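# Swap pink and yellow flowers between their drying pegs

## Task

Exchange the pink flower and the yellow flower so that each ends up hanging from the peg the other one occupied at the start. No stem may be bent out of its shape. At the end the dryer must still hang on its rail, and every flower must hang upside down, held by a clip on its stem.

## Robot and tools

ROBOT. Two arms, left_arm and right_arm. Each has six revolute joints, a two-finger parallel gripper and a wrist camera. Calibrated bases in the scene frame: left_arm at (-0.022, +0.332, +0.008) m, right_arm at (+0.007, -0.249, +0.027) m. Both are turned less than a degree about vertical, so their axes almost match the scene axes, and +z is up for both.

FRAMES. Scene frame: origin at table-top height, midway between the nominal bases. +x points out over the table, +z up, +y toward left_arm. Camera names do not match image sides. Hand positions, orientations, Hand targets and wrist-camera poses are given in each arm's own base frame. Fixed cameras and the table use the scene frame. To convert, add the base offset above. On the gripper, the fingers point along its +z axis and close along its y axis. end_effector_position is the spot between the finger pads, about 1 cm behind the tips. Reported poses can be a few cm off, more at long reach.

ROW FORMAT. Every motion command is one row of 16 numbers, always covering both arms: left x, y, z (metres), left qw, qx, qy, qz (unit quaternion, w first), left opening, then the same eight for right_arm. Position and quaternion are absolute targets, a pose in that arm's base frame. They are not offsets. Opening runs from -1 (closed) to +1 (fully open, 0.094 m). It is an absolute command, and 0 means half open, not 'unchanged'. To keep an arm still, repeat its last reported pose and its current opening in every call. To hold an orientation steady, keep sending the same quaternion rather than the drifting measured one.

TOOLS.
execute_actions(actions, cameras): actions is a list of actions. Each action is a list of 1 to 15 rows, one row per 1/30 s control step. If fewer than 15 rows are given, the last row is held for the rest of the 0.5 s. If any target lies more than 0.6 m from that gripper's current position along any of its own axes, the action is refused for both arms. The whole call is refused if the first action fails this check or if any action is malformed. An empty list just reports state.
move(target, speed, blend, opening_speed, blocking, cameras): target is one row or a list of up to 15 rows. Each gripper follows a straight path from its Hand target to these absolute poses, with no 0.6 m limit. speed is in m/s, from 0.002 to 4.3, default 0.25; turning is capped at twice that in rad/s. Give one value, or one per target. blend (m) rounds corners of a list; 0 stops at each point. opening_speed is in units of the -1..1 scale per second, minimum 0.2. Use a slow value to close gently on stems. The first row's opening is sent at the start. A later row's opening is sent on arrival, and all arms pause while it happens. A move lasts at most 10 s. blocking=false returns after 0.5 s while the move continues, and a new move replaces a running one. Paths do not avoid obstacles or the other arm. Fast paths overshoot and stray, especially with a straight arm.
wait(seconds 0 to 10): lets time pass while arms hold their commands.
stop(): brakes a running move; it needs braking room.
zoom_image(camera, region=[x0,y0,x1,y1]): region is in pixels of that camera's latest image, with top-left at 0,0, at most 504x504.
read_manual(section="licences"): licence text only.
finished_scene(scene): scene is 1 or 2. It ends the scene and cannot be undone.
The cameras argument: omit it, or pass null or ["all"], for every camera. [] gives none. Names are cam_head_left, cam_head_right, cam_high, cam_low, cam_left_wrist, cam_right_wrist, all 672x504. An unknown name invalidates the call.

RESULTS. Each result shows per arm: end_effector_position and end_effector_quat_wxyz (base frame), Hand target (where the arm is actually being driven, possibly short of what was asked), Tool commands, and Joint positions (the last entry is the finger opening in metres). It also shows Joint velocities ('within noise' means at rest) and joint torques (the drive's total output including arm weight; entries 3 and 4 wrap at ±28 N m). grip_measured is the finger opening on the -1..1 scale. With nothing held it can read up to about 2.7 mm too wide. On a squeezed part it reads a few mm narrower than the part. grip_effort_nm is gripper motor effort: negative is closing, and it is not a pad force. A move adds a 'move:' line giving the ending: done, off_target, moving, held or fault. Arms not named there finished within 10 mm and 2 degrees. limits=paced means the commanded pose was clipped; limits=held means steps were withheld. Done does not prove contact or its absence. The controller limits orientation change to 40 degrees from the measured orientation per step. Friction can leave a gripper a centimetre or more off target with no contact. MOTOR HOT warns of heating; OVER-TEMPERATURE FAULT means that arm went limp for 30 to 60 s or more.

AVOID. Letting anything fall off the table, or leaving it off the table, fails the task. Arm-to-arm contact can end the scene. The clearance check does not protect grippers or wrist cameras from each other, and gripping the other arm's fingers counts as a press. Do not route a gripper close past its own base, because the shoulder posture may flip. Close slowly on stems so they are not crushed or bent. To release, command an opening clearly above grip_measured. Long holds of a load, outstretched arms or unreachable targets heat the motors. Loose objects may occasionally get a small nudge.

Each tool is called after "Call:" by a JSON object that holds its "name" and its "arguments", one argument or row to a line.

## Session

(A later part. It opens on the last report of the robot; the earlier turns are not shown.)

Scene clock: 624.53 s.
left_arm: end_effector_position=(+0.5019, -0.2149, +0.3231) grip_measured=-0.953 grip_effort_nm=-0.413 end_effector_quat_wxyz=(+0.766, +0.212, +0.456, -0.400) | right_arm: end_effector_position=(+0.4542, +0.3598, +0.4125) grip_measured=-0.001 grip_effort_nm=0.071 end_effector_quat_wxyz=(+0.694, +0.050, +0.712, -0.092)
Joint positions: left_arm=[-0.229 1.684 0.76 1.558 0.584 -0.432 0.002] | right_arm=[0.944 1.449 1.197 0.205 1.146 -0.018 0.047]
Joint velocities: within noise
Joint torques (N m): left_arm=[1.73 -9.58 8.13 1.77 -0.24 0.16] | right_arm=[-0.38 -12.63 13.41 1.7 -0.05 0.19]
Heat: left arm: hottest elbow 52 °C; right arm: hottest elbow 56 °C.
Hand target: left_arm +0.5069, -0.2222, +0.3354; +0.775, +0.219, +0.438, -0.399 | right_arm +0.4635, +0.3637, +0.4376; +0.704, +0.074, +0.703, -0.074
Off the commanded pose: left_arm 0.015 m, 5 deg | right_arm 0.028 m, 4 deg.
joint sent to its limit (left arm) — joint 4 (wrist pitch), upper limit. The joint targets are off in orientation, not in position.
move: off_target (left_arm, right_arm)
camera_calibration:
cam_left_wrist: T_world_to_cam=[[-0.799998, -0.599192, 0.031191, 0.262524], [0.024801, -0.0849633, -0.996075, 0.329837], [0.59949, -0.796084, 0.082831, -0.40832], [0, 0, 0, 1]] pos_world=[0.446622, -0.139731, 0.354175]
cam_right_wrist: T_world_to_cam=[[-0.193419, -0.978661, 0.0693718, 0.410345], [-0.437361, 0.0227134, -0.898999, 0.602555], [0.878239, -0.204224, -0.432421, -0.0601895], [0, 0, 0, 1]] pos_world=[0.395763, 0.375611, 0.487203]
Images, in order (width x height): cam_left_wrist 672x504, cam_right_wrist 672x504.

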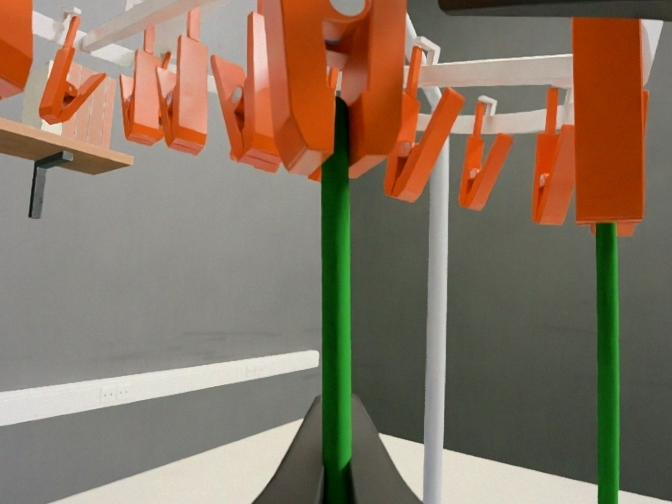

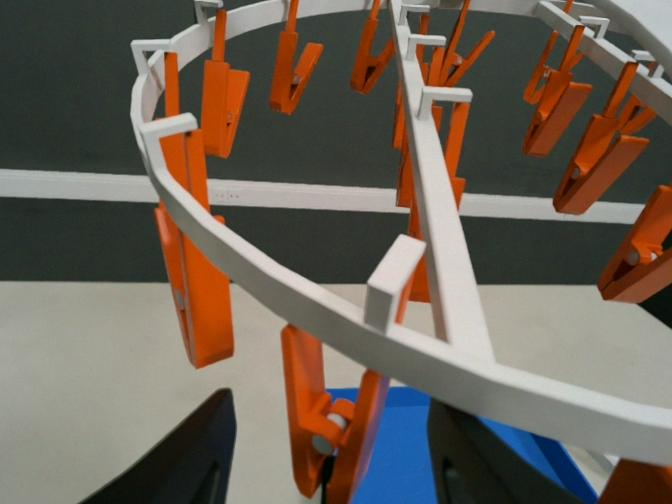

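Call:
{"name": "move", "arguments": {
  "target": [0.5075,-0.2222,0.335,0.7831,0.2168,0.4164,-0.4077,-0.96,0.485,0.3598,0.436,0.7032,0.0739,0.7032,-0.0739,0.0],
  "speed": 0.06,
  "cameras": ["cam_left_wrist","cam_right_wrist"]
}}

Scene clock: 628.23 s.
left_arm: end_effector_position=(+0.5020, -0.2150, +0.3229) grip_measured=-0.953 grip_effort_nm=-0.413 end_effector_quat_wxyz=(+0.766, +0.212, +0.456, -0.400) | right_arm: end_effector_position=(+0.4717, +0.3569, +0.4089) grip_measured=-0.001 grip_effort_nm=0.066 end_effector_quat_wxyz=(+0.693, +0.048, +0.714, -0.090)
Joint positions: left_arm=[-0.229 1.684 0.76 1.558 0.584 -0.432 0.002] | right_arm=[0.912 1.469 1.212 0.205 1.108 -0.015 0.047]
Joint velocities: within noise
Joint torques (N m): left_arm=[1.55 -9.76 8.16 1.77 -0.23 0.16] | right_arm=[-0.67 -12.98 13.56 1.88 -0.02 0.15]
Heat: left arm: hottest elbow 52 °C; right arm: hottest elbow 56 °C.
Hand target: left_arm +0.5069, -0.2222, +0.3352; +0.775, +0.219, +0.438, -0.399 | right_arm +0.4833, +0.3584, +0.4354; +0.704, +0.074, +0.703, -0.074
Off the commanded pose: left_arm 0.015 m, 5 deg | right_arm 0.030 m, 4 deg.
joint sent to its limit (left arm) — joint 4 (wrist pitch), upper limit. The joint targets are off in orientation, not in position.
move: off_target (left_arm, right_arm)
camera_calibration:
cam_left_wrist: T_world_to_cam=[[-0.799997, -0.599183, 0.0313676, 0.262549], [0.02448, -0.0848307, -0.996095, 0.329805], [0.599504, -0.796105, 0.0825323, -0.408266], [0, 0, 0, 1]] pos_world=[0.446722, -0.139731, 0.353976]
cam_right_wrist: T_world_to_cam=[[-0.188028, -0.979614, 0.0707217, 0.40835], [-0.441279, 0.0199313, -0.897149, 0.609075], [0.87745, -0.199897, -0.436031, -0.0774031], [0, 0, 0, 1]] pos_world=[0.413471, 0.372413, 0.483802]
Images, in order (width x height): cam_left_wrist 672x504, cam_right_wrist 672x504.

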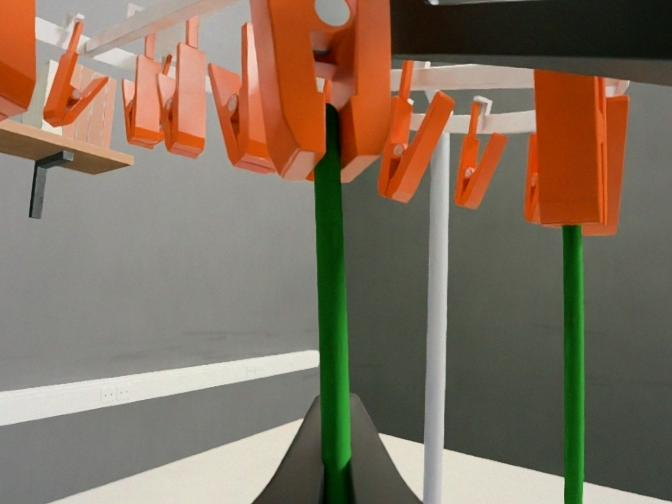

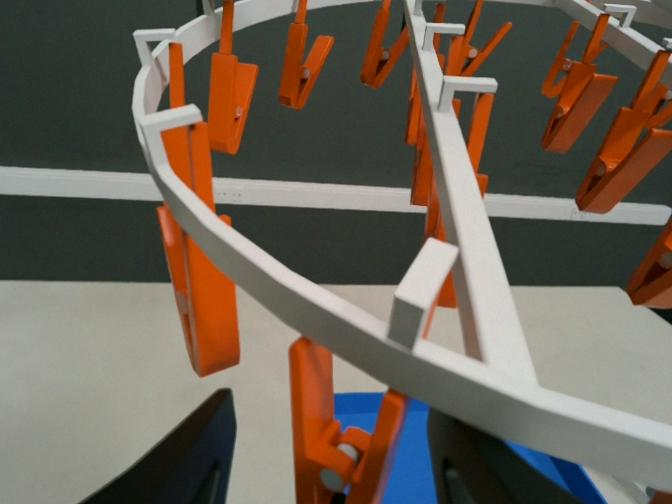

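Call:
{"name": "move", "arguments": {
  "target": [
    [0.5075,-0.2222,0.335,0.7831,0.2168,0.4164,-0.4077,-0.96,0.425,0.372,0.445,0.7032,0.0739,0.7032,-0.0739,0.0],
    [0.5075,-0.2222,0.335,0.7831,0.2168,0.4164,-0.4077,-0.96,0.398,0.397,0.450,0.6405,0.1633,0.7368,-0.1420,0.0]
  ],
  "speed": 0.1,
  "cameras": ["cam_left_wrist","cam_right_wrist"]
}}

Scene clock: 650.30 s.
left_arm: end_effector_position=(+0.5020, -0.2151, +0.3230) grip_measured=-0.953 grip_effort_nm=-0.413 end_effector_quat_wxyz=(+0.766, +0.212, +0.456, -0.400) | right_arm: end_effector_position=(+0.3961, +0.3836, +0.4313) grip_measured=-0.001 grip_effort_nm=0.071 end_effector_quat_wxyz=(+0.669, +0.126, +0.716, -0.154)
Joint positions: left_arm=[-0.23 1.684 0.76 1.558 0.583 -0.432 0.002] | right_arm=[1.086 1.513 1.436 -0.524 1.469 0.547 0.047]
Joint velocities: within noise
Joint torques (N m): left_arm=[1.73 -9.76 8.14 1.76 -0.23 0.15] | right_arm=[1.26 -13.63 13.22 1.03 0.34 0.19]
Heat: left arm: hottest elbow 52 °C; right arm: hottest elbow 61 °C.
Hand target: left_arm +0.5069, -0.2222, +0.3353; +0.775, +0.219, +0.438, -0.399 | right_arm +0.3972, +0.3955, +0.4493; +0.674, +0.140, +0.713, -0.133
Off the commanded pose: left_arm 0.015 m, 5 deg | right_arm 0.023 m, 6 deg.
joint sent to its limit (left arm) — joint 4 (wrist pitch), upper limit. The joint targets are off in orientation, not in position.
move: off_target (left_arm, right_arm)
camera_calibration:
cam_left_wrist: T_world_to_cam=[[-0.800043, -0.599112, 0.0315642, 0.262449], [0.0244307, -0.0851024, -0.996073, 0.329772], [0.599445, -0.79613, 0.0827223, -0.40839], [0, 0, 0, 1]] pos_world=[0.446722, -0.139831, 0.353976]
cam_right_wrist: T_world_to_cam=[[-0.381039, -0.922627, 0.0597407, 0.478], [-0.452399, 0.129706, -0.882333, 0.551146], [0.806315, -0.36323, -0.466819, 0.108236], [0, 0, 0, 1]] pos_world=[0.344202, 0.408843, 0.508264]
Images, in order (width x height): cam_left_wrist 672x504, cam_right_wrist 672x504.

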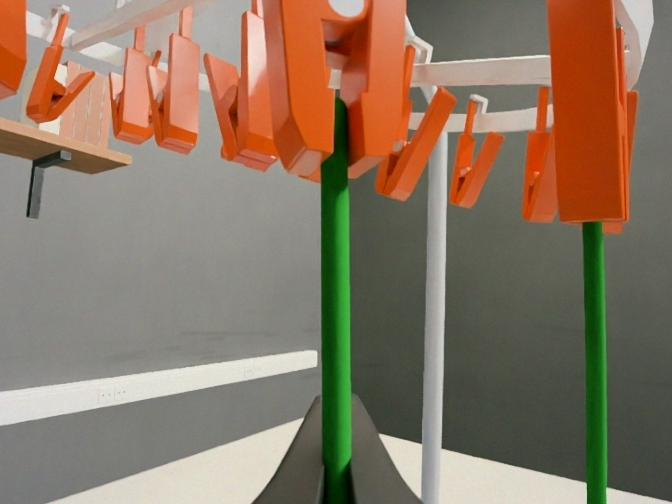

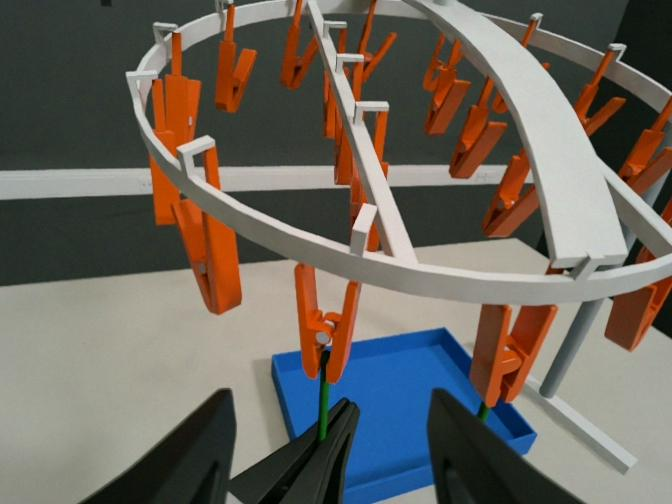

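Call:
{"name": "move", "arguments": {
  "target": [0.5075,-0.2222,0.335,0.7831,0.2168,0.4164,-0.4077,-0.96,0.444,0.385,0.439,0.6405,0.1633,0.7368,-0.1420,0.0],
  "speed": 0.07,
  "cameras": ["cam_left_wrist","cam_right_wrist"]
}}

Scene clock: 655.63 s.
left_arm: end_effector_position=(+0.5020, -0.2151, +0.3230) grip_measured=-0.953 grip_effort_nm=-0.408 end_effector_quat_wxyz=(+0.766, +0.212, +0.456, -0.400) | right_arm: end_effector_position=(+0.4353, +0.3786, +0.4219) grip_measured=-0.001 grip_effort_nm=0.071 end_effector_quat_wxyz=(+0.638, +0.143, +0.740, -0.156)
Joint positions: left_arm=[-0.23 1.684 0.76 1.558 0.583 -0.432 0.002] | right_arm=[1.014 1.593 1.574 -0.812 1.385 0.773 0.047]
Joint velocities: within noise
Joint torques (N m): left_arm=[1.67 -9.82 8.14 1.77 -0.23 0.16] | right_arm=[-0.03 -15.09 13.09 0.85 0.45 0.2]
Heat: left arm: hottest elbow 52 °C; right arm: hottest elbow 62 °C.
Hand target: left_arm +0.5069, -0.2222, +0.3353; +0.775, +0.219, +0.438, -0.399 | right_arm +0.4429, +0.3838, +0.4385; +0.643, +0.161, +0.736, -0.141
Off the commanded pose: left_arm 0.015 m, 5 deg | right_arm 0.020 m, 3 deg.
joint sent to its limit (left arm) — joint 4 (wrist pitch), upper limit. The joint targets are off in orientation, not in position.
move: off_target (left_arm, right_arm)
camera_calibration:
cam_left_wrist: T_world_to_cam=[[-0.800043, -0.599112, 0.0315642, 0.262449], [0.0244307, -0.0851024, -0.996073, 0.329772], [0.599445, -0.79613, 0.0827223, -0.40839], [0, 0, 0, 1]] pos_world=[0.446722, -0.139831, 0.353976]
cam_right_wrist: T_world_to_cam=[[-0.404343, -0.912818, 0.0571798, 0.496399], [-0.509947, 0.173105, -0.842609, 0.553117], [0.759251, -0.369861, -0.535482, 0.122373], [0, 0, 0, 1]] pos_world=[0.389864, 0.402636, 0.503206]
Images, in order (width x height): cam_left_wrist 672x504, cam_right_wrist 672x504.

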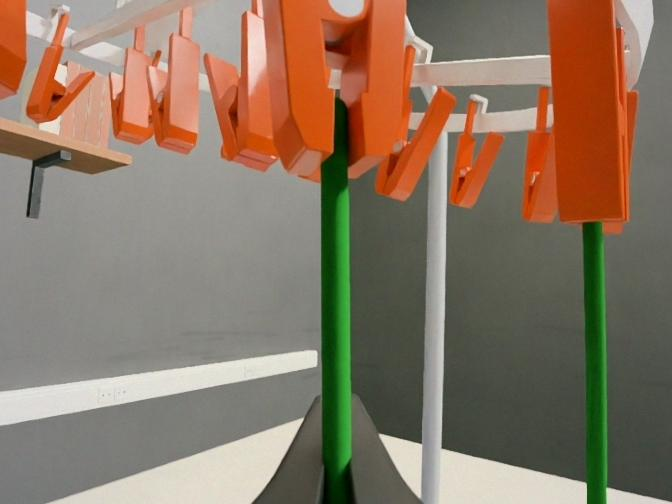

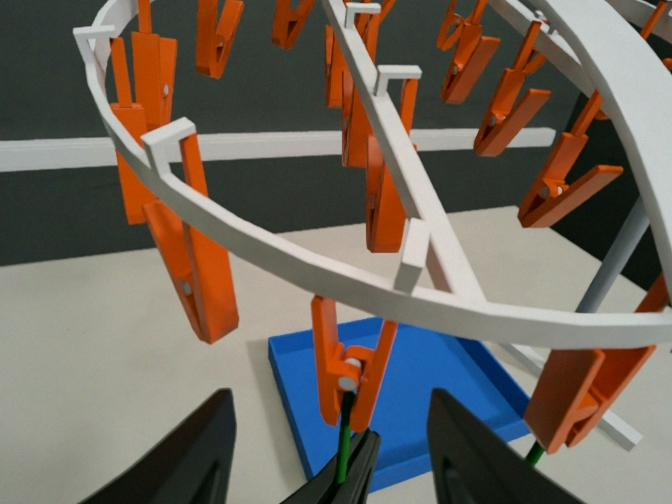

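Call:
{"name": "move", "arguments": {
  "target": [0.5075,-0.2222,0.335,0.7831,0.2168,0.4164,-0.4077,-0.96,0.470,0.3655,0.431,0.6405,0.1633,0.7368,-0.1420,0.0],
  "speed": 0.07,
  "cameras": ["cam_left_wrist","cam_right_wrist"]
}}

Scene clock: 660.23 s.
left_arm: end_effector_position=(+0.5020, -0.2151, +0.3230) grip_measured=-0.953 grip_effort_nm=-0.408 end_effector_quat_wxyz=(+0.766, +0.212, +0.456, -0.400) | right_arm: end_effector_position=(+0.4649, +0.3690, +0.4293) grip_measured=-0.001 grip_effort_nm=0.071 end_effector_quat_wxyz=(+0.640, +0.162, +0.739, -0.139)
Joint positions: left_arm=[-0.23 1.684 0.76 1.558 0.583 -0.432 0.002] | right_arm=[0.957 1.594 1.574 -0.65 1.338 0.658 0.047]
Joint velocities: within noise
Joint torques (N m): left_arm=[1.79 -9.76 8.14 1.76 -0.23 0.16] | right_arm=[-0.26 -16.85 9.05 1.96 0.43 -0.12]
Heat: left arm: hottest elbow 52 °C; right arm: hottest elbow 62 °C.
Hand target: left_arm +0.5069, -0.2222, +0.3353; +0.775, +0.219, +0.438, -0.399 | right_arm +0.4699, +0.3655, +0.4309; +0.640, +0.164, +0.737, -0.142
Off the commanded pose: left_arm 0.015 m, 5 deg | right_arm 0.006 m, 0 deg.
joint sent to its limit (left arm) — joint 4 (wrist pitch), upper limit. The joint targets are off in orientation, not in position.
move: off_target (left_arm)
camera_calibration:
cam_left_wrist: T_world_to_cam=[[-0.800043, -0.599112, 0.0315642, 0.262449], [0.0244307, -0.0851024, -0.996073, 0.329772], [0.599445, -0.79613, 0.0827223, -0.40839], [0, 0, 0, 1]] pos_world=[0.446722, -0.139831, 0.353976]
cam_right_wrist: T_world_to_cam=[[-0.410468, -0.911851, 0.00661067, 0.523361], [-0.495988, 0.217173, -0.840733, 0.552512], [0.765188, -0.348373, -0.54141, 0.0921423], [0, 0, 0, 1]] pos_world=[0.418356, 0.389336, 0.510942]
Images, in order (width x height): cam_left_wrist 672x504, cam_right_wrist 672x504.

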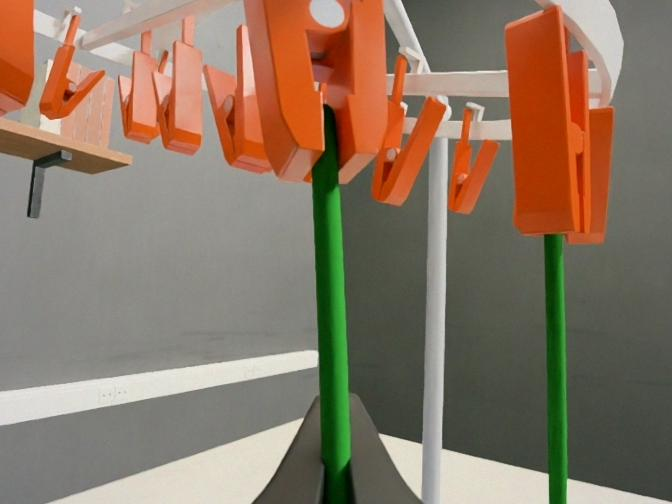

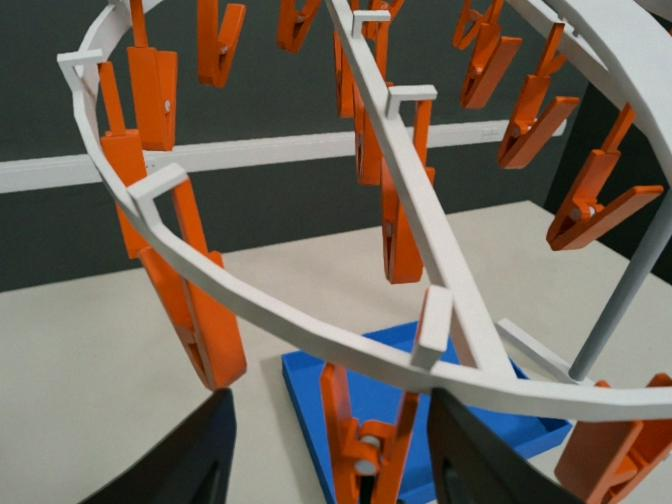

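Call:
{"name": "move", "arguments": {
  "target": [0.5075,-0.2222,0.335,0.7831,0.2168,0.4164,-0.4077,-0.96,0.436,0.369,0.418,0.6405,0.1633,0.7368,-0.1420,0.0],
  "speed": 0.07,
  "cameras": ["cam_right_wrist"]
}}

Scene clock: 666.93 s.
left_arm: end_effector_position=(+0.5020, -0.2151, +0.3230) grip_measured=-0.953 grip_effort_nm=-0.408 end_effector_quat_wxyz=(+0.766, +0.212, +0.456, -0.400) | right_arm: end_effector_position=(+0.4399, +0.3679, +0.4132) grip_measured=-0.001 grip_effort_nm=0.076 end_effector_quat_wxyz=(+0.639, +0.158, +0.738, -0.149)
Joint positions: left_arm=[-0.23 1.684 0.76 1.558 0.583 -0.432 0.002] | right_arm=[0.996 1.578 1.532 -0.764 1.377 0.783 0.047]
Joint velocities: within noise
Joint torques (N m): left_arm=[1.79 -9.76 8.14 1.76 -0.23 0.15] | right_arm=[1.14 -17.03 8.99 0.96 0.62 0.2]
Heat: left arm: hottest elbow 52 °C; right arm: hottest elbow 60 °C.
Hand target: left_arm +0.5069, -0.2222, +0.3353; +0.775, +0.219, +0.438, -0.399 | right_arm +0.4360, +0.3691, +0.4180; +0.641, +0.163, +0.737, -0.141
Off the commanded pose: left_arm 0.015 m, 5 deg | right_arm 0.006 m, 1 deg.
joint sent to its limit (left arm) — joint 4 (wrist pitch), upper limit. The joint targets are off in orientation, not in position.
move: off_target (left_arm)
camera_calibration:
cam_right_wrist: T_world_to_cam=[[-0.41766, -0.908234, 0.0258908, 0.506061], [-0.498346, 0.205157, -0.842355, 0.532967], [0.759744, -0.364721, -0.538301, 0.109273], [0, 0, 0, 1]] pos_world=[0.393945, 0.390134, 0.494667]
Images, in order (width x height): cam_right_wrist 672x504.

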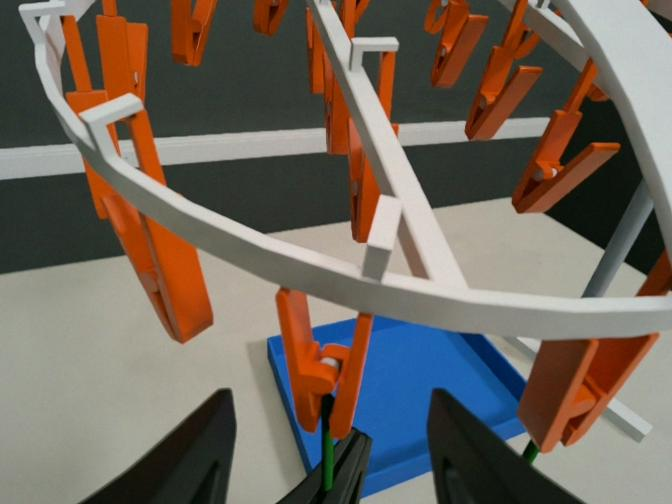

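Call:
{"name": "move", "arguments": {
  "target": [0.5075,-0.2222,0.335,0.7831,0.2168,0.4164,-0.4077,-0.96,0.471,0.358,0.421,0.6405,0.1633,0.7368,-0.1420,0.0],
  "speed": 0.06,
  "cameras": ["cam_left_wrist","cam_right_wrist"]
}}

Scene clock: 671.60 s.
left_arm: end_effector_position=(+0.5028, -0.2151, +0.3247) grip_measured=-0.953 grip_effort_nm=-0.408 end_effector_quat_wxyz=(+0.767, +0.211, +0.454, -0.400) | right_arm: end_effector_position=(+0.4667, +0.3622, +0.4215) grip_measured=-0.001 grip_effort_nm=0.071 end_effector_quat_wxyz=(+0.640, +0.164, +0.739, -0.136)
Joint positions: left_arm=[-0.23 1.684 0.764 1.558 0.582 -0.432 0.002] | right_arm=[0.947 1.578 1.532 -0.596 1.327 0.638 0.047]
Joint velocities: within noise
Joint torques (N m): left_arm=[1.61 -9.76 7.9 1.77 -0.18 0.15] | right_arm=[-0.15 -16.5 8.5 2.11 0.53 -0.16]
Heat: left arm: hottest elbow 53 °C; right arm: hottest elbow 60 °C.
Hand target: left_arm +0.5070, -0.2222, +0.3353; +0.775, +0.219, +0.438, -0.399 | right_arm +0.4710, +0.3579, +0.4211; +0.640, +0.164, +0.737, -0.142
Off the commanded pose: left_arm 0.013 m, 5 deg | right_arm 0.006 m, 1 deg.
joint sent to its limit (left arm) — joint 4 (wrist pitch), upper limit. The joint targets are off in orientation, not in position.
move: off_target (left_arm)
camera_calibration:
cam_left_wrist: T_world_to_cam=[[-0.799433, -0.600028, 0.0295493, 0.263198], [0.0284257, -0.0869125, -0.99581, 0.329109], [0.600082, -0.795244, 0.086537, -0.410395], [0, 0, 0, 1]] pos_world=[0.447324, -0.139835, 0.355468]
cam_right_wrist: T_world_to_cam=[[-0.409231, -0.91243, -0.000896568, 0.520843], [-0.494878, 0.222782, -0.839919, 0.545463], [0.766567, -0.343277, -0.542711, 0.0822174], [0, 0, 0, 1]] pos_world=[0.420058, 0.381937, 0.503232]
Images, in order (width x height): cam_left_wrist 672x504, cam_right_wrist 672x504.

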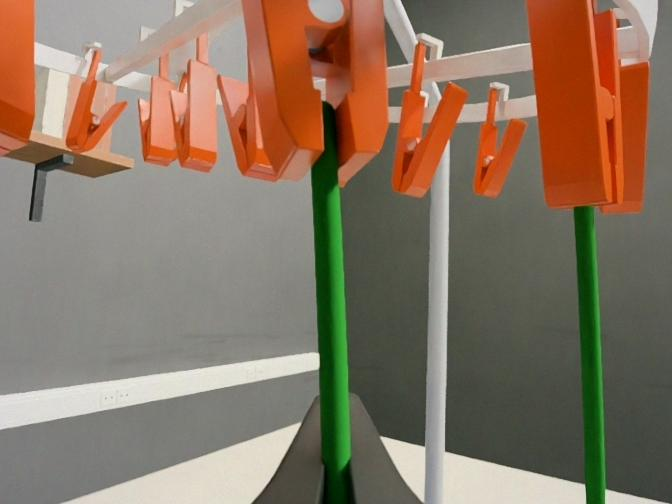

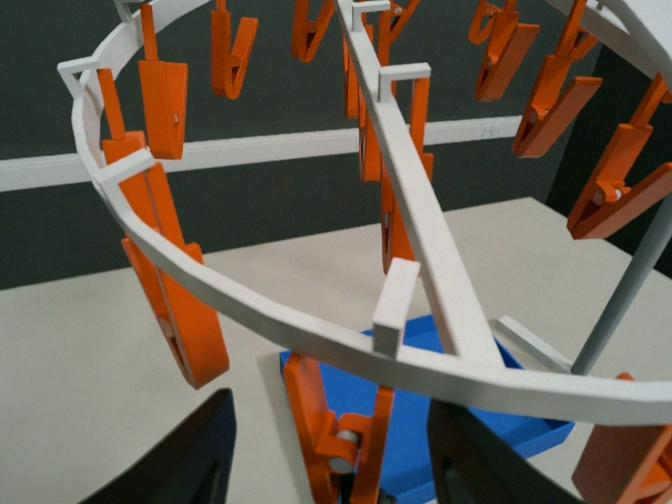

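Call:
{"name": "move", "arguments": {
  "target": [
    [0.5075,-0.2222,0.335,0.7831,0.2168,0.4164,-0.4077,-0.96,0.440,0.372,0.410,0.6782,0.1557,0.7023,-0.1503,0.0],
    [0.5075,-0.2222,0.335,0.7831,0.2168,0.4164,-0.4077,-0.96,0.442,0.3695,0.413,0.6782,0.1557,0.7023,-0.1503,0.0]
  ],
  "speed": 0.07,
  "cameras": ["cam_left_wrist","cam_right_wrist"]
}}

Scene clock: 680.33 s.
left_arm: end_effector_position=(+0.5028, -0.2151, +0.3247) grip_measured=-0.953 grip_effort_nm=-0.413 end_effector_quat_wxyz=(+0.767, +0.211, +0.454, -0.400) | right_arm: end_effector_position=(+0.4453, +0.3703, +0.4112) grip_measured=-0.001 grip_effort_nm=0.066 end_effector_quat_wxyz=(+0.674, +0.161, +0.705, -0.152)
Joint positions: left_arm=[-0.23 1.684 0.764 1.558 0.582 -0.432 0.002] | right_arm=[0.993 1.558 1.383 -0.162 1.432 0.336 0.047]
Joint velocities: within noise
Joint torques (N m): left_arm=[1.73 -9.76 7.91 1.77 -0.18 0.16] | right_arm=[0.91 -17.08 8.01 2.06 0.22 -0.11]
Heat: left arm: hottest elbow 54 °C; right arm: hottest elbow 60 °C.
Hand target: left_arm +0.5071, -0.2222, +0.3353; +0.775, +0.219, +0.438, -0.399 | right_arm +0.4419, +0.3695, +0.4132; +0.675, +0.158, +0.705, -0.151
Off the commanded pose: left_arm 0.013 m, 5 deg | right_arm 0.004 m, 1 deg.
joint sent to its limit (left arm) — joint 4 (wrist pitch), upper limit. The joint targets are off in orientation, not in position.
move: off_target (left_arm)
camera_calibration:
cam_left_wrist: T_world_to_cam=[[-0.799433, -0.600028, 0.0295493, 0.263198], [0.0284257, -0.0869125, -0.99581, 0.329109], [0.600082, -0.795244, 0.086537, -0.410395], [0, 0, 0, 1]] pos_world=[0.447324, -0.139835, 0.355468]
cam_right_wrist: T_world_to_cam=[[-0.42636, -0.904531, 0.00636082, 0.521047], [-0.41561, 0.189646, -0.889552, 0.5218], [0.803421, -0.381913, -0.45679, 0.0583556], [0, 0, 0, 1]] pos_world=[0.392135, 0.394633, 0.48751]
Images, in order (width x height): cam_left_wrist 672x504, cam_right_wrist 672x504.

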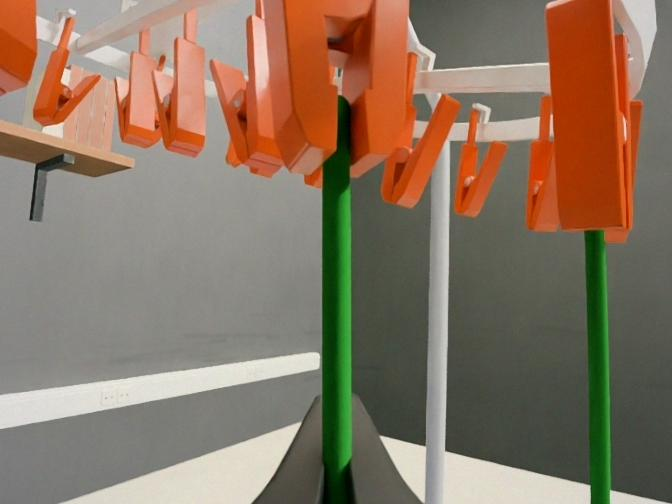

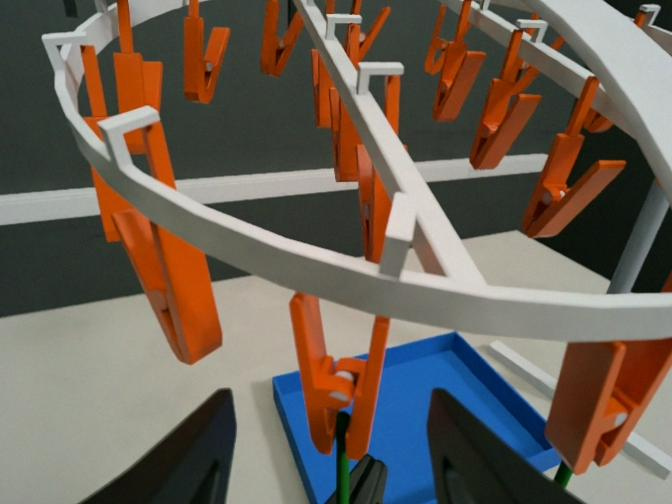

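Call:
{"name": "move", "arguments": {
  "target": [0.5075,-0.2222,0.335,0.7831,0.2168,0.4164,-0.4077,-0.96,0.474,0.353,0.413,0.6782,0.1557,0.7023,-0.1503,0.0],
  "speed": 0.06,
  "cameras": ["cam_left_wrist","cam_right_wrist"]
}}

Scene clock: 684.00 s.
left_arm: end_effector_position=(+0.5028, -0.2151, +0.3247) grip_measured=-0.953 grip_effort_nm=-0.408 end_effector_quat_wxyz=(+0.767, +0.211, +0.454, -0.400) | right_arm: end_effector_position=(+0.4709, +0.3574, +0.4144) grip_measured=-0.001 grip_effort_nm=0.071 end_effector_quat_wxyz=(+0.677, +0.157, +0.704, -0.145)
Joint positions: left_arm=[-0.23 1.684 0.764 1.558 0.582 -0.432 0.002] | right_arm=[0.939 1.558 1.363 -0.003 1.365 0.202 0.047]
Joint velocities: within noise
Joint torques (N m): left_arm=[1.79 -9.7 7.9 1.76 -0.18 0.15] | right_arm=[-0.09 -16.32 8.24 2.19 0.1 -0.12]
Heat: left arm: hottest elbow 54 °C; right arm: hottest elbow 59 °C.
Hand target: left_arm +0.5071, -0.2222, +0.3353; +0.775, +0.219, +0.438, -0.399 | right_arm +0.4739, +0.3529, +0.4131; +0.677, +0.156, +0.703, -0.150
Off the commanded pose: left_arm 0.013 m, 5 deg | right_arm 0.006 m, 1 deg.
joint sent to its limit (left arm) — joint 4 (wrist pitch), upper limit. The joint targets are off in orientation, not in position.
move: off_target (left_arm)
camera_calibration:
cam_left_wrist: T_world_to_cam=[[-0.799433, -0.600028, 0.0295493, 0.263198], [0.0284257, -0.0869125, -0.99581, 0.329109], [0.600082, -0.795244, 0.086537, -0.410395], [0, 0, 0, 1]] pos_world=[0.447324, -0.139835, 0.355468]
cam_right_wrist: T_world_to_cam=[[-0.412024, -0.911173, 0.0000385637, 0.51861], [-0.411515, 0.186046, -0.892212, 0.538214], [0.812952, -0.367629, -0.451616, 0.0226418], [0, 0, 0, 1]] pos_world=[0.416756, 0.380735, 0.490407]
Images, in order (width x height): cam_left_wrist 672x504, cam_right_wrist 672x504.

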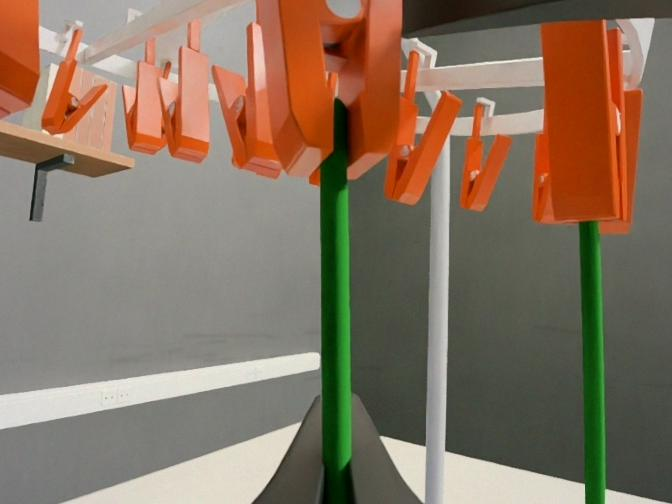

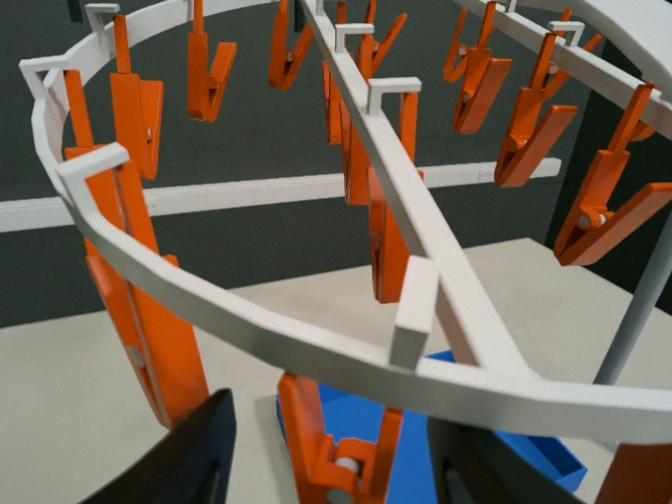

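Call:
{"name": "move", "arguments": {
  "target": [0.5075,-0.2222,0.335,0.7831,0.2168,0.4164,-0.4077,-0.96,0.474,0.353,0.413,0.6782,0.1557,0.7023,-0.1503,-0.62],
  "opening_speed": 0.3,
  "cameras": ["cam_left_wrist","cam_right_wrist"]
}}

Scene clock: 688.13 s.
left_arm: end_effector_position=(+0.5028, -0.2151, +0.3247) grip_measured=-0.953 grip_effort_nm=-0.413 end_effector_quat_wxyz=(+0.767, +0.211, +0.454, -0.400) | right_arm: end_effector_position=(+0.4710, +0.3576, +0.4153) grip_measured=-0.550 grip_effort_nm=-0.984 end_effector_quat_wxyz=(+0.679, +0.157, +0.703, -0.145)
Joint positions: left_arm=[-0.23 1.684 0.764 1.558 0.582 -0.432 0.002] | right_arm=[0.939 1.558 1.36 0.017 1.365 0.186 0.021]
Joint velocities: within noise
Joint torques (N m): left_arm=[1.73 -9.76 7.9 1.77 -0.18 0.16] | right_arm=[-0.21 -16.21 8.14 2.1 0.09 -0.11]
Heat: left arm: hottest elbow 54 °C; right arm: hottest elbow 58 °C.
Hand target: left_arm +0.5071, -0.2222, +0.3353; +0.775, +0.219, +0.438, -0.399 | right_arm +0.4739, +0.3530, +0.4132; +0.678, +0.156, +0.702, -0.150
Off the commanded pose: left_arm 0.013 m, 5 deg | right_arm 0.006 m, 1 deg.
joint sent to its limit (left arm) — joint 4 (wrist pitch), upper limit. The joint targets are off in orientation, not in position.
move: off_target (left_arm)
camera_calibration:
cam_left_wrist: T_world_to_cam=[[-0.799433, -0.600028, 0.0295493, 0.263198], [0.0284257, -0.0869125, -0.99581, 0.329109], [0.600082, -0.795244, 0.086537, -0.410395], [0, 0, 0, 1]] pos_world=[0.447324, -0.139835, 0.355468]
cam_right_wrist: T_world_to_cam=[[-0.411099, -0.91159, -0.000792092, 0.518892], [-0.408622, 0.185052, -0.893747, 0.538648], [0.814878, -0.367095, -0.44857, 0.0206922], [0, 0, 0, 1]] pos_world=[0.416558, 0.380935, 0.491108]
Images, in order (width x height): cam_left_wrist 672x504, cam_right_wrist 672x504.

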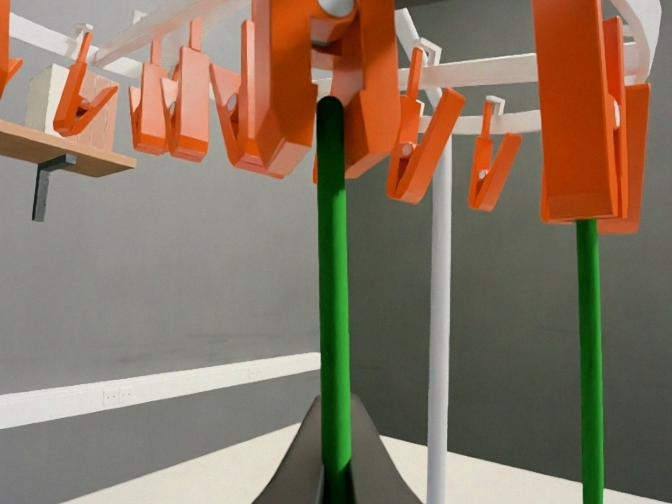

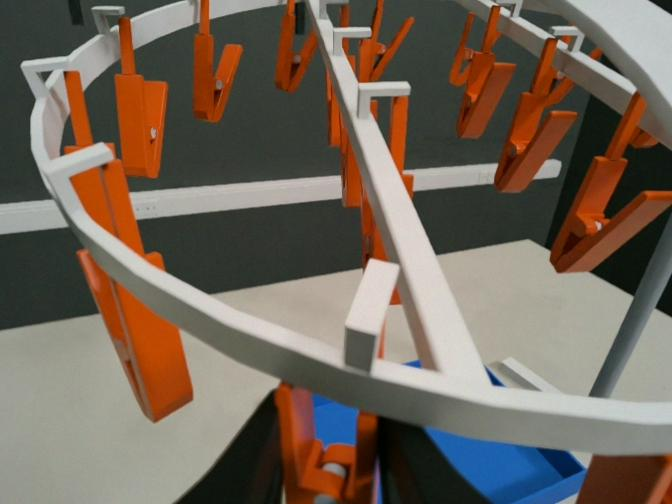

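Call:
{"name": "move", "arguments": {
  "target": [0.5065,-0.2212,0.283,0.7831,0.2168,0.4164,-0.4077,-0.96,0.474,0.353,0.413,0.6782,0.1557,0.7023,-0.1503,-0.62],
  "speed": 0.06,
  "cameras": ["cam_left_wrist","cam_right_wrist"]
}}

Scene clock: 691.47 s.
left_arm: end_effector_position=(+0.5072, -0.2178, +0.2884) grip_measured=-0.953 grip_effort_nm=-0.413 end_effector_quat_wxyz=(+0.758, +0.222, +0.478, -0.384) | right_arm: end_effector_position=(+0.4710, +0.3576, +0.4154) grip_measured=-0.553 grip_effort_nm=-1.038 end_effector_quat_wxyz=(+0.679, +0.157, +0.703, -0.145)
Joint positions: left_arm=[-0.23 1.738 0.745 1.558 0.593 -0.375 0.002] | right_arm=[0.939 1.558 1.36 0.018 1.365 0.186 0.021]
Joint velocities: within noise
Joint torques (N m): left_arm=[2.08 -9.93 5.07 1.88 -0.04 0.15] | right_arm=[0.03 -16.32 8.18 2.13 0.08 -0.11]
Heat: left arm: hottest elbow 54 °C; right arm: hottest elbow 58 °C.
Hand target: left_arm +0.5066, -0.2214, +0.2835; +0.757, +0.227, +0.478, -0.383 | right_arm +0.4739, +0.3530, +0.4132; +0.678, +0.156, +0.702, -0.150
Off the commanded pose: left_arm 0.006 m, 8 deg | right_arm 0.006 m, 1 deg.
joint sent to its limit (left arm) — joint 4 (wrist pitch), upper limit. The joint targets are off in orientation, not in position.
move: off_target (left_arm)
camera_calibration:
cam_left_wrist: T_world_to_cam=[[-0.788222, -0.615024, 0.0212268, 0.259602], [-0.0010071, -0.033204, -0.999448, 0.320214], [0.61539, -0.787809, 0.0255528, -0.40062], [0, 0, 0, 1]] pos_world=[0.451484, -0.145318, 0.324764]
cam_right_wrist: T_world_to_cam=[[-0.411062, -0.911607, -0.000709949, 0.518843], [-0.408588, 0.184936, -0.893787, 0.538698], [0.814914, -0.367111, -0.448492, 0.020645], [0, 0, 0, 1]] pos_world=[0.416558, 0.380935, 0.491108]
Images, in order (width x height): cam_left_wrist 672x504, cam_right_wrist 672x504.

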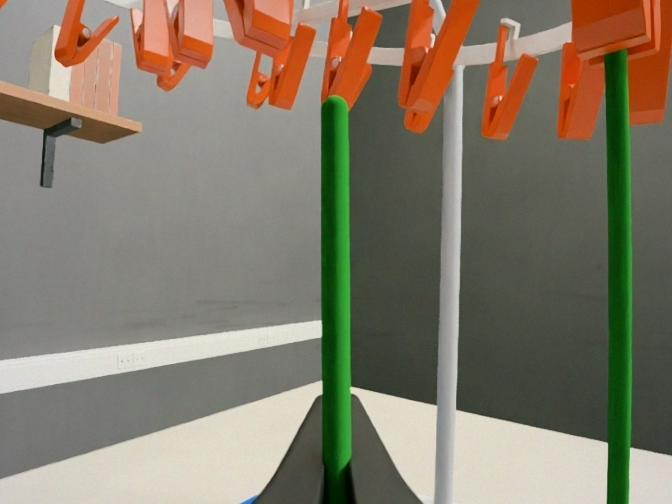

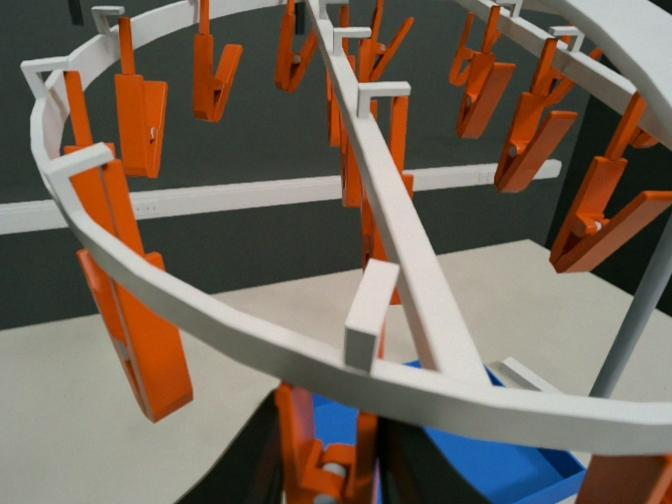

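Call:
{"name": "move", "arguments": {
  "target": [
    [0.455,-0.145,0.275,0.7831,0.2168,0.4164,-0.4077,-0.96,0.474,0.353,0.413,0.6782,0.1557,0.7023,-0.1503,-0.62],
    [0.385,-0.07,0.28,0.7831,0.2168,0.4164,-0.4077,-0.96,0.474,0.353,0.413,0.6782,0.1557,0.7023,-0.1503,-0.62]
  ],
  "speed": 0.12,
  "cameras": ["cam_low","cam_head_left"]
}}

Scene clock: 697.10 s.
left_arm: end_effector_position=(+0.3875, -0.0741, +0.2749) grip_measured=-0.953 grip_effort_nm=-0.408 end_effector_quat_wxyz=(+0.730, +0.215, +0.549, -0.346) | right_arm: end_effector_position=(+0.4710, +0.3576, +0.4154) grip_measured=-0.553 grip_effort_nm=-1.028 end_effector_quat_wxyz=(+0.679, +0.157, +0.703, -0.145)
Joint positions: left_arm=[0.165 1.392 0.352 1.562 0.914 -0.496 0.002] | right_arm=[0.939 1.558 1.36 0.018 1.365 0.186 0.021]
Joint velocities: within noise
Joint torques (N m): left_arm=[3.37 -6.71 4.6 1.63 -0.14 -0.04] | right_arm=[-0.21 -16.44 8.16 2.04 0.09 -0.11]
Heat: left arm: hottest elbow 54 °C; right arm: hottest elbow 57 °C.
Hand target: left_arm +0.3851, -0.0704, +0.2805; +0.734, +0.214, +0.545, -0.343 | right_arm +0.4739, +0.3530, +0.4132; +0.678, +0.156, +0.702, -0.150
Off the commanded pose: left_arm 0.007 m, 18 deg | right_arm 0.006 m, 1 deg.
joint sent to its limit (left arm) — joint 4 (wrist pitch), upper limit. The joint targets are off in orientation, not in position.
move: off_target (left_arm)
Images, in order (width x height): cam_head_left 672x504, cam_low 672x504.

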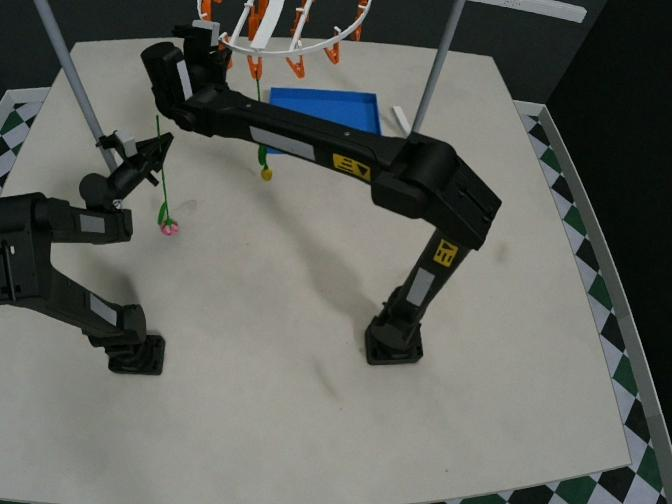

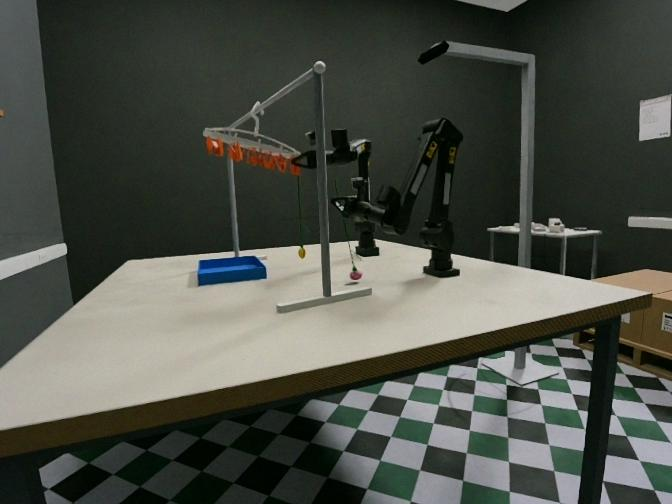

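Call:
{"name": "move", "arguments": {
  "target": [
    [0.365,-0.05,0.31,0.7831,0.2168,0.4164,-0.4077,-0.96,0.474,0.353,0.413,0.6782,0.1557,0.7023,-0.1503,0.0],
    [0.345,-0.04,0.32,0.7831,0.2168,0.4164,-0.4077,-0.96,0.42,0.381,0.43,0.6782,0.1557,0.7023,-0.1503,0.0],
    [0.345,-0.04,0.32,0.7831,0.2168,0.4164,-0.4077,-0.96,0.34,0.36,0.43,0.7373,0,0.6756,0,0.0]
  ],
  "speed": 0.1,
  "opening_speed": 0.4,
  "cameras": ["cam_right_wrist","cam_head_left"]
}}

Scene clock: 713.13 s.
left_arm: end_effector_position=(+0.3476, -0.0438, +0.3160) grip_measured=-0.953 grip_effort_nm=-0.408 end_effector_quat_wxyz=(+0.747, +0.189, +0.535, -0.347) | right_arm: end_effector_position=(+0.3452, +0.3593, +0.4294) grip_measured=-0.001 grip_effort_nm=0.076 end_effector_quat_wxyz=(+0.735, +0.005, +0.678, -0.002)
Joint positions: left_arm=[0.288 1.195 0.298 1.562 0.956 -0.664 0.002] | right_arm=[1.123 1.237 0.948 0.478 1.128 -0.166 0.047]
Joint velocities: within noise
Joint torques (N m): left_arm=[3.43 -4.72 5.46 1.44 -0.27 -0.05] | right_arm=[1.44 -10.11 7.91 2.26 -0.2 -0.13]
Heat: left arm: hottest elbow 52 °C; right arm: hottest elbow 55 °C.
Hand target: left_arm +0.3451, -0.0406, +0.3205; +0.751, +0.188, +0.531, -0.343 | right_arm +0.3400, +0.3601, +0.4299; +0.737, +0.000, +0.676, +0.000
Off the commanded pose: left_arm 0.006 m, 16 deg | right_arm 0.005 m, 1 deg.
joint sent to its limit (left arm) — joint 4 (wrist pitch), upper limit. The joint targets are off in orientation, not in position.
move: off_target (left_arm)
camera_calibration:
cam_right_wrist: T_world_to_cam=[[-0.0058105, -0.999974, 0.00436885, 0.358345], [-0.340737, -0.00212761, -0.940156, 0.563322], [0.940141, -0.00695141, -0.340715, -0.0887797], [0, 0, 0, 1]] pos_world=[0.277492, 0.358917, 0.497797]
Images, in order (width x height): cam_head_left 672x504, cam_right_wrist 672x504.

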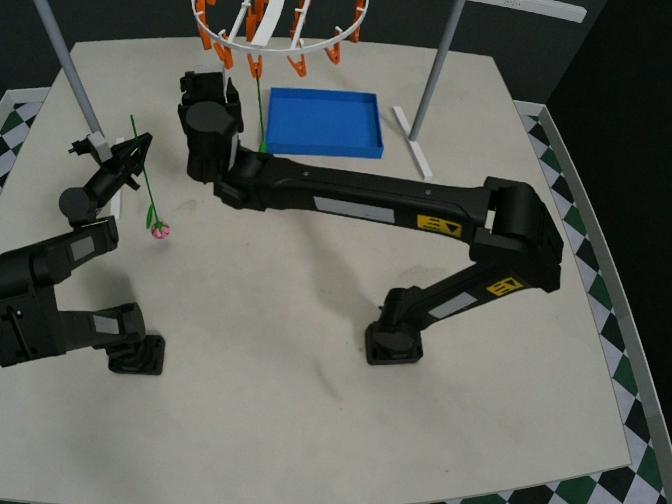

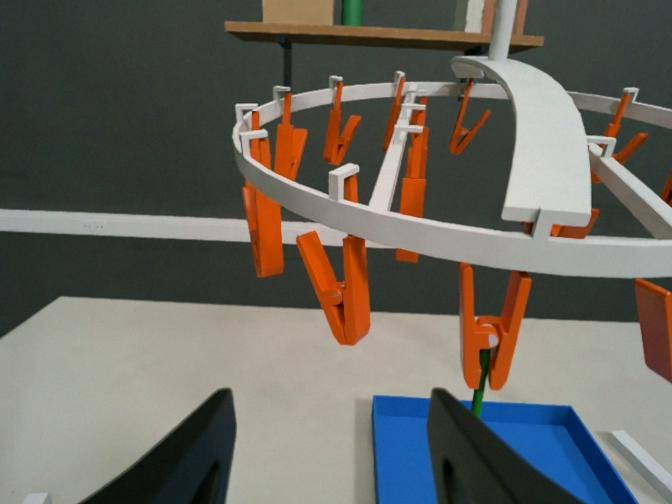

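Call:
{"name": "move", "arguments": {
  "target": [
    [0.345,-0.04,0.32,0.7831,0.2168,0.4164,-0.4077,-0.96,0.31,0.22,0.43,0.7373,0,0.6756,0,0.0],
    [0.345,-0.04,0.32,0.7831,0.2168,0.4164,-0.4077,-0.96,0.33,0.075,0.43,0.7006,-0.2419,0.6267,0.2399,0.0]
  ],
  "speed": 0.12,
  "cameras": ["cam_right_wrist"]
}}

Scene clock: 721.80 s.
left_arm: end_effector_position=(+0.3476, -0.0438, +0.3160) grip_measured=-0.953 grip_effort_nm=-0.413 end_effector_quat_wxyz=(+0.747, +0.189, +0.535, -0.347) | right_arm: end_effector_position=(+0.3284, +0.0782, +0.4266) grip_measured=-0.001 grip_effort_nm=0.071 end_effector_quat_wxyz=(+0.698, -0.247, +0.629, +0.239)
Joint positions: left_arm=[0.288 1.195 0.298 1.562 0.956 -0.664 0.002] | right_arm=[-0.161 0.591 0.601 0.125 -0.862 0.059 0.047]
Joint velocities: within noise
Joint torques (N m): left_arm=[3.43 -4.72 5.45 1.42 -0.27 -0.05] | right_arm=[-0.26 1.55 9.39 2.41 -0.03 0.19]
Heat: left arm: hottest elbow 51 °C; right arm: hottest elbow 55 °C.
Hand target: left_arm +0.3451, -0.0406, +0.3204; +0.751, +0.188, +0.531, -0.343 | right_arm +0.3300, +0.0750, +0.4299; +0.701, -0.242, +0.627, +0.240
Off the commanded pose: left_arm 0.006 m, 16 deg | right_arm 0.005 m, 1 deg.
joint sent to its limit (left arm) — joint 4 (wrist pitch), upper limit. The joint targets are off in orientation, not in position.
move: off_target (left_arm)
camera_calibration:
cam_right_wrist: T_world_to_cam=[[0.647898, -0.759878, 0.0530462, -0.177005], [-0.221894, -0.254896, -0.941165, 0.53553], [0.728691, 0.598008, -0.333759, -0.0567863], [0, 0, 0, 1]] pos_world=[0.274892, 0.0359609, 0.494459]
Images, in order (width x height): cam_right_wrist 672x504.

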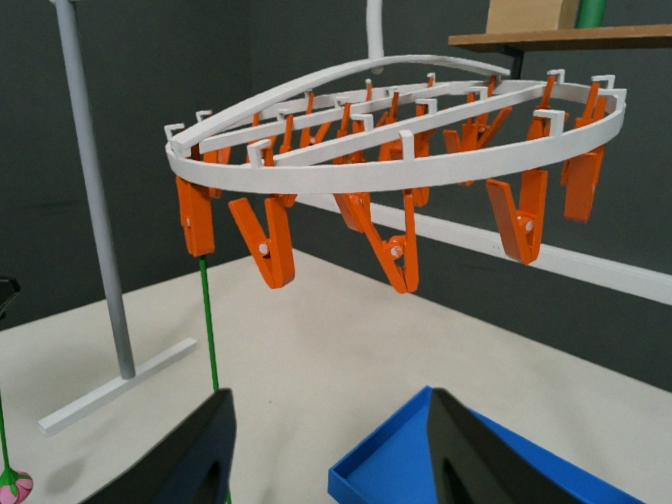

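Call:
{"name": "move", "arguments": {
  "target": [0.345,-0.04,0.32,0.7831,0.2168,0.4164,-0.4077,-0.96,0.40,0.092,0.445,0.6828,-0.2444,0.6367,0.2621,0.0],
  "speed": 0.1,
  "cameras": ["cam_right_wrist"]
}}

Scene clock: 727.90 s.
left_arm: end_effector_position=(+0.3476, -0.0438, +0.3160) grip_measured=-0.953 grip_effort_nm=-0.408 end_effector_quat_wxyz=(+0.747, +0.189, +0.535, -0.347) | right_arm: end_effector_position=(+0.3939, +0.0879, +0.4082) grip_measured=-0.001 grip_effort_nm=0.071 end_effector_quat_wxyz=(+0.664, -0.235, +0.659, +0.265)
Joint positions: left_arm=[0.288 1.195 0.298 1.562 0.956 -0.664 0.002] | right_arm=[-0.095 0.822 0.686 0.168 -0.818 0.06 0.047]
Joint velocities: within noise
Joint torques (N m): left_arm=[3.37 -4.66 5.45 1.43 -0.28 -0.04] | right_arm=[1.61 -1.79 13.72 2.47 0.09 0.17]
Heat: left arm: hottest elbow 51 °C; right arm: hottest elbow 55 °C.
Hand target: left_arm +0.3451, -0.0406, +0.3204; +0.751, +0.188, +0.531, -0.343 | right_arm +0.3973, +0.0915, +0.4441; +0.683, -0.244, +0.637, +0.262
Off the commanded pose: left_arm 0.006 m, 16 deg | right_arm 0.038 m, 4 deg.
joint sent to its limit (left arm) — joint 4 (wrist pitch), upper limit. The joint targets are off in orientation, not in position.
move: off_target (left_arm, right_arm)
camera_calibration:
cam_right_wrist: T_world_to_cam=[[0.665932, -0.745487, -0.0279763, -0.186443], [-0.312024, -0.244271, -0.918135, 0.560345], [0.677625, 0.620145, -0.395278, -0.073213], [0, 0, 0, 1]] pos_world=[0.348611, 0.0432883, 0.480317]
Images, in order (width x height): cam_right_wrist 672x504.

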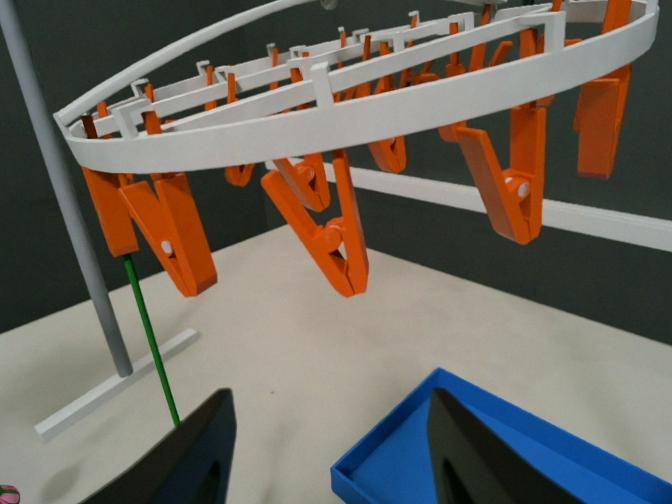

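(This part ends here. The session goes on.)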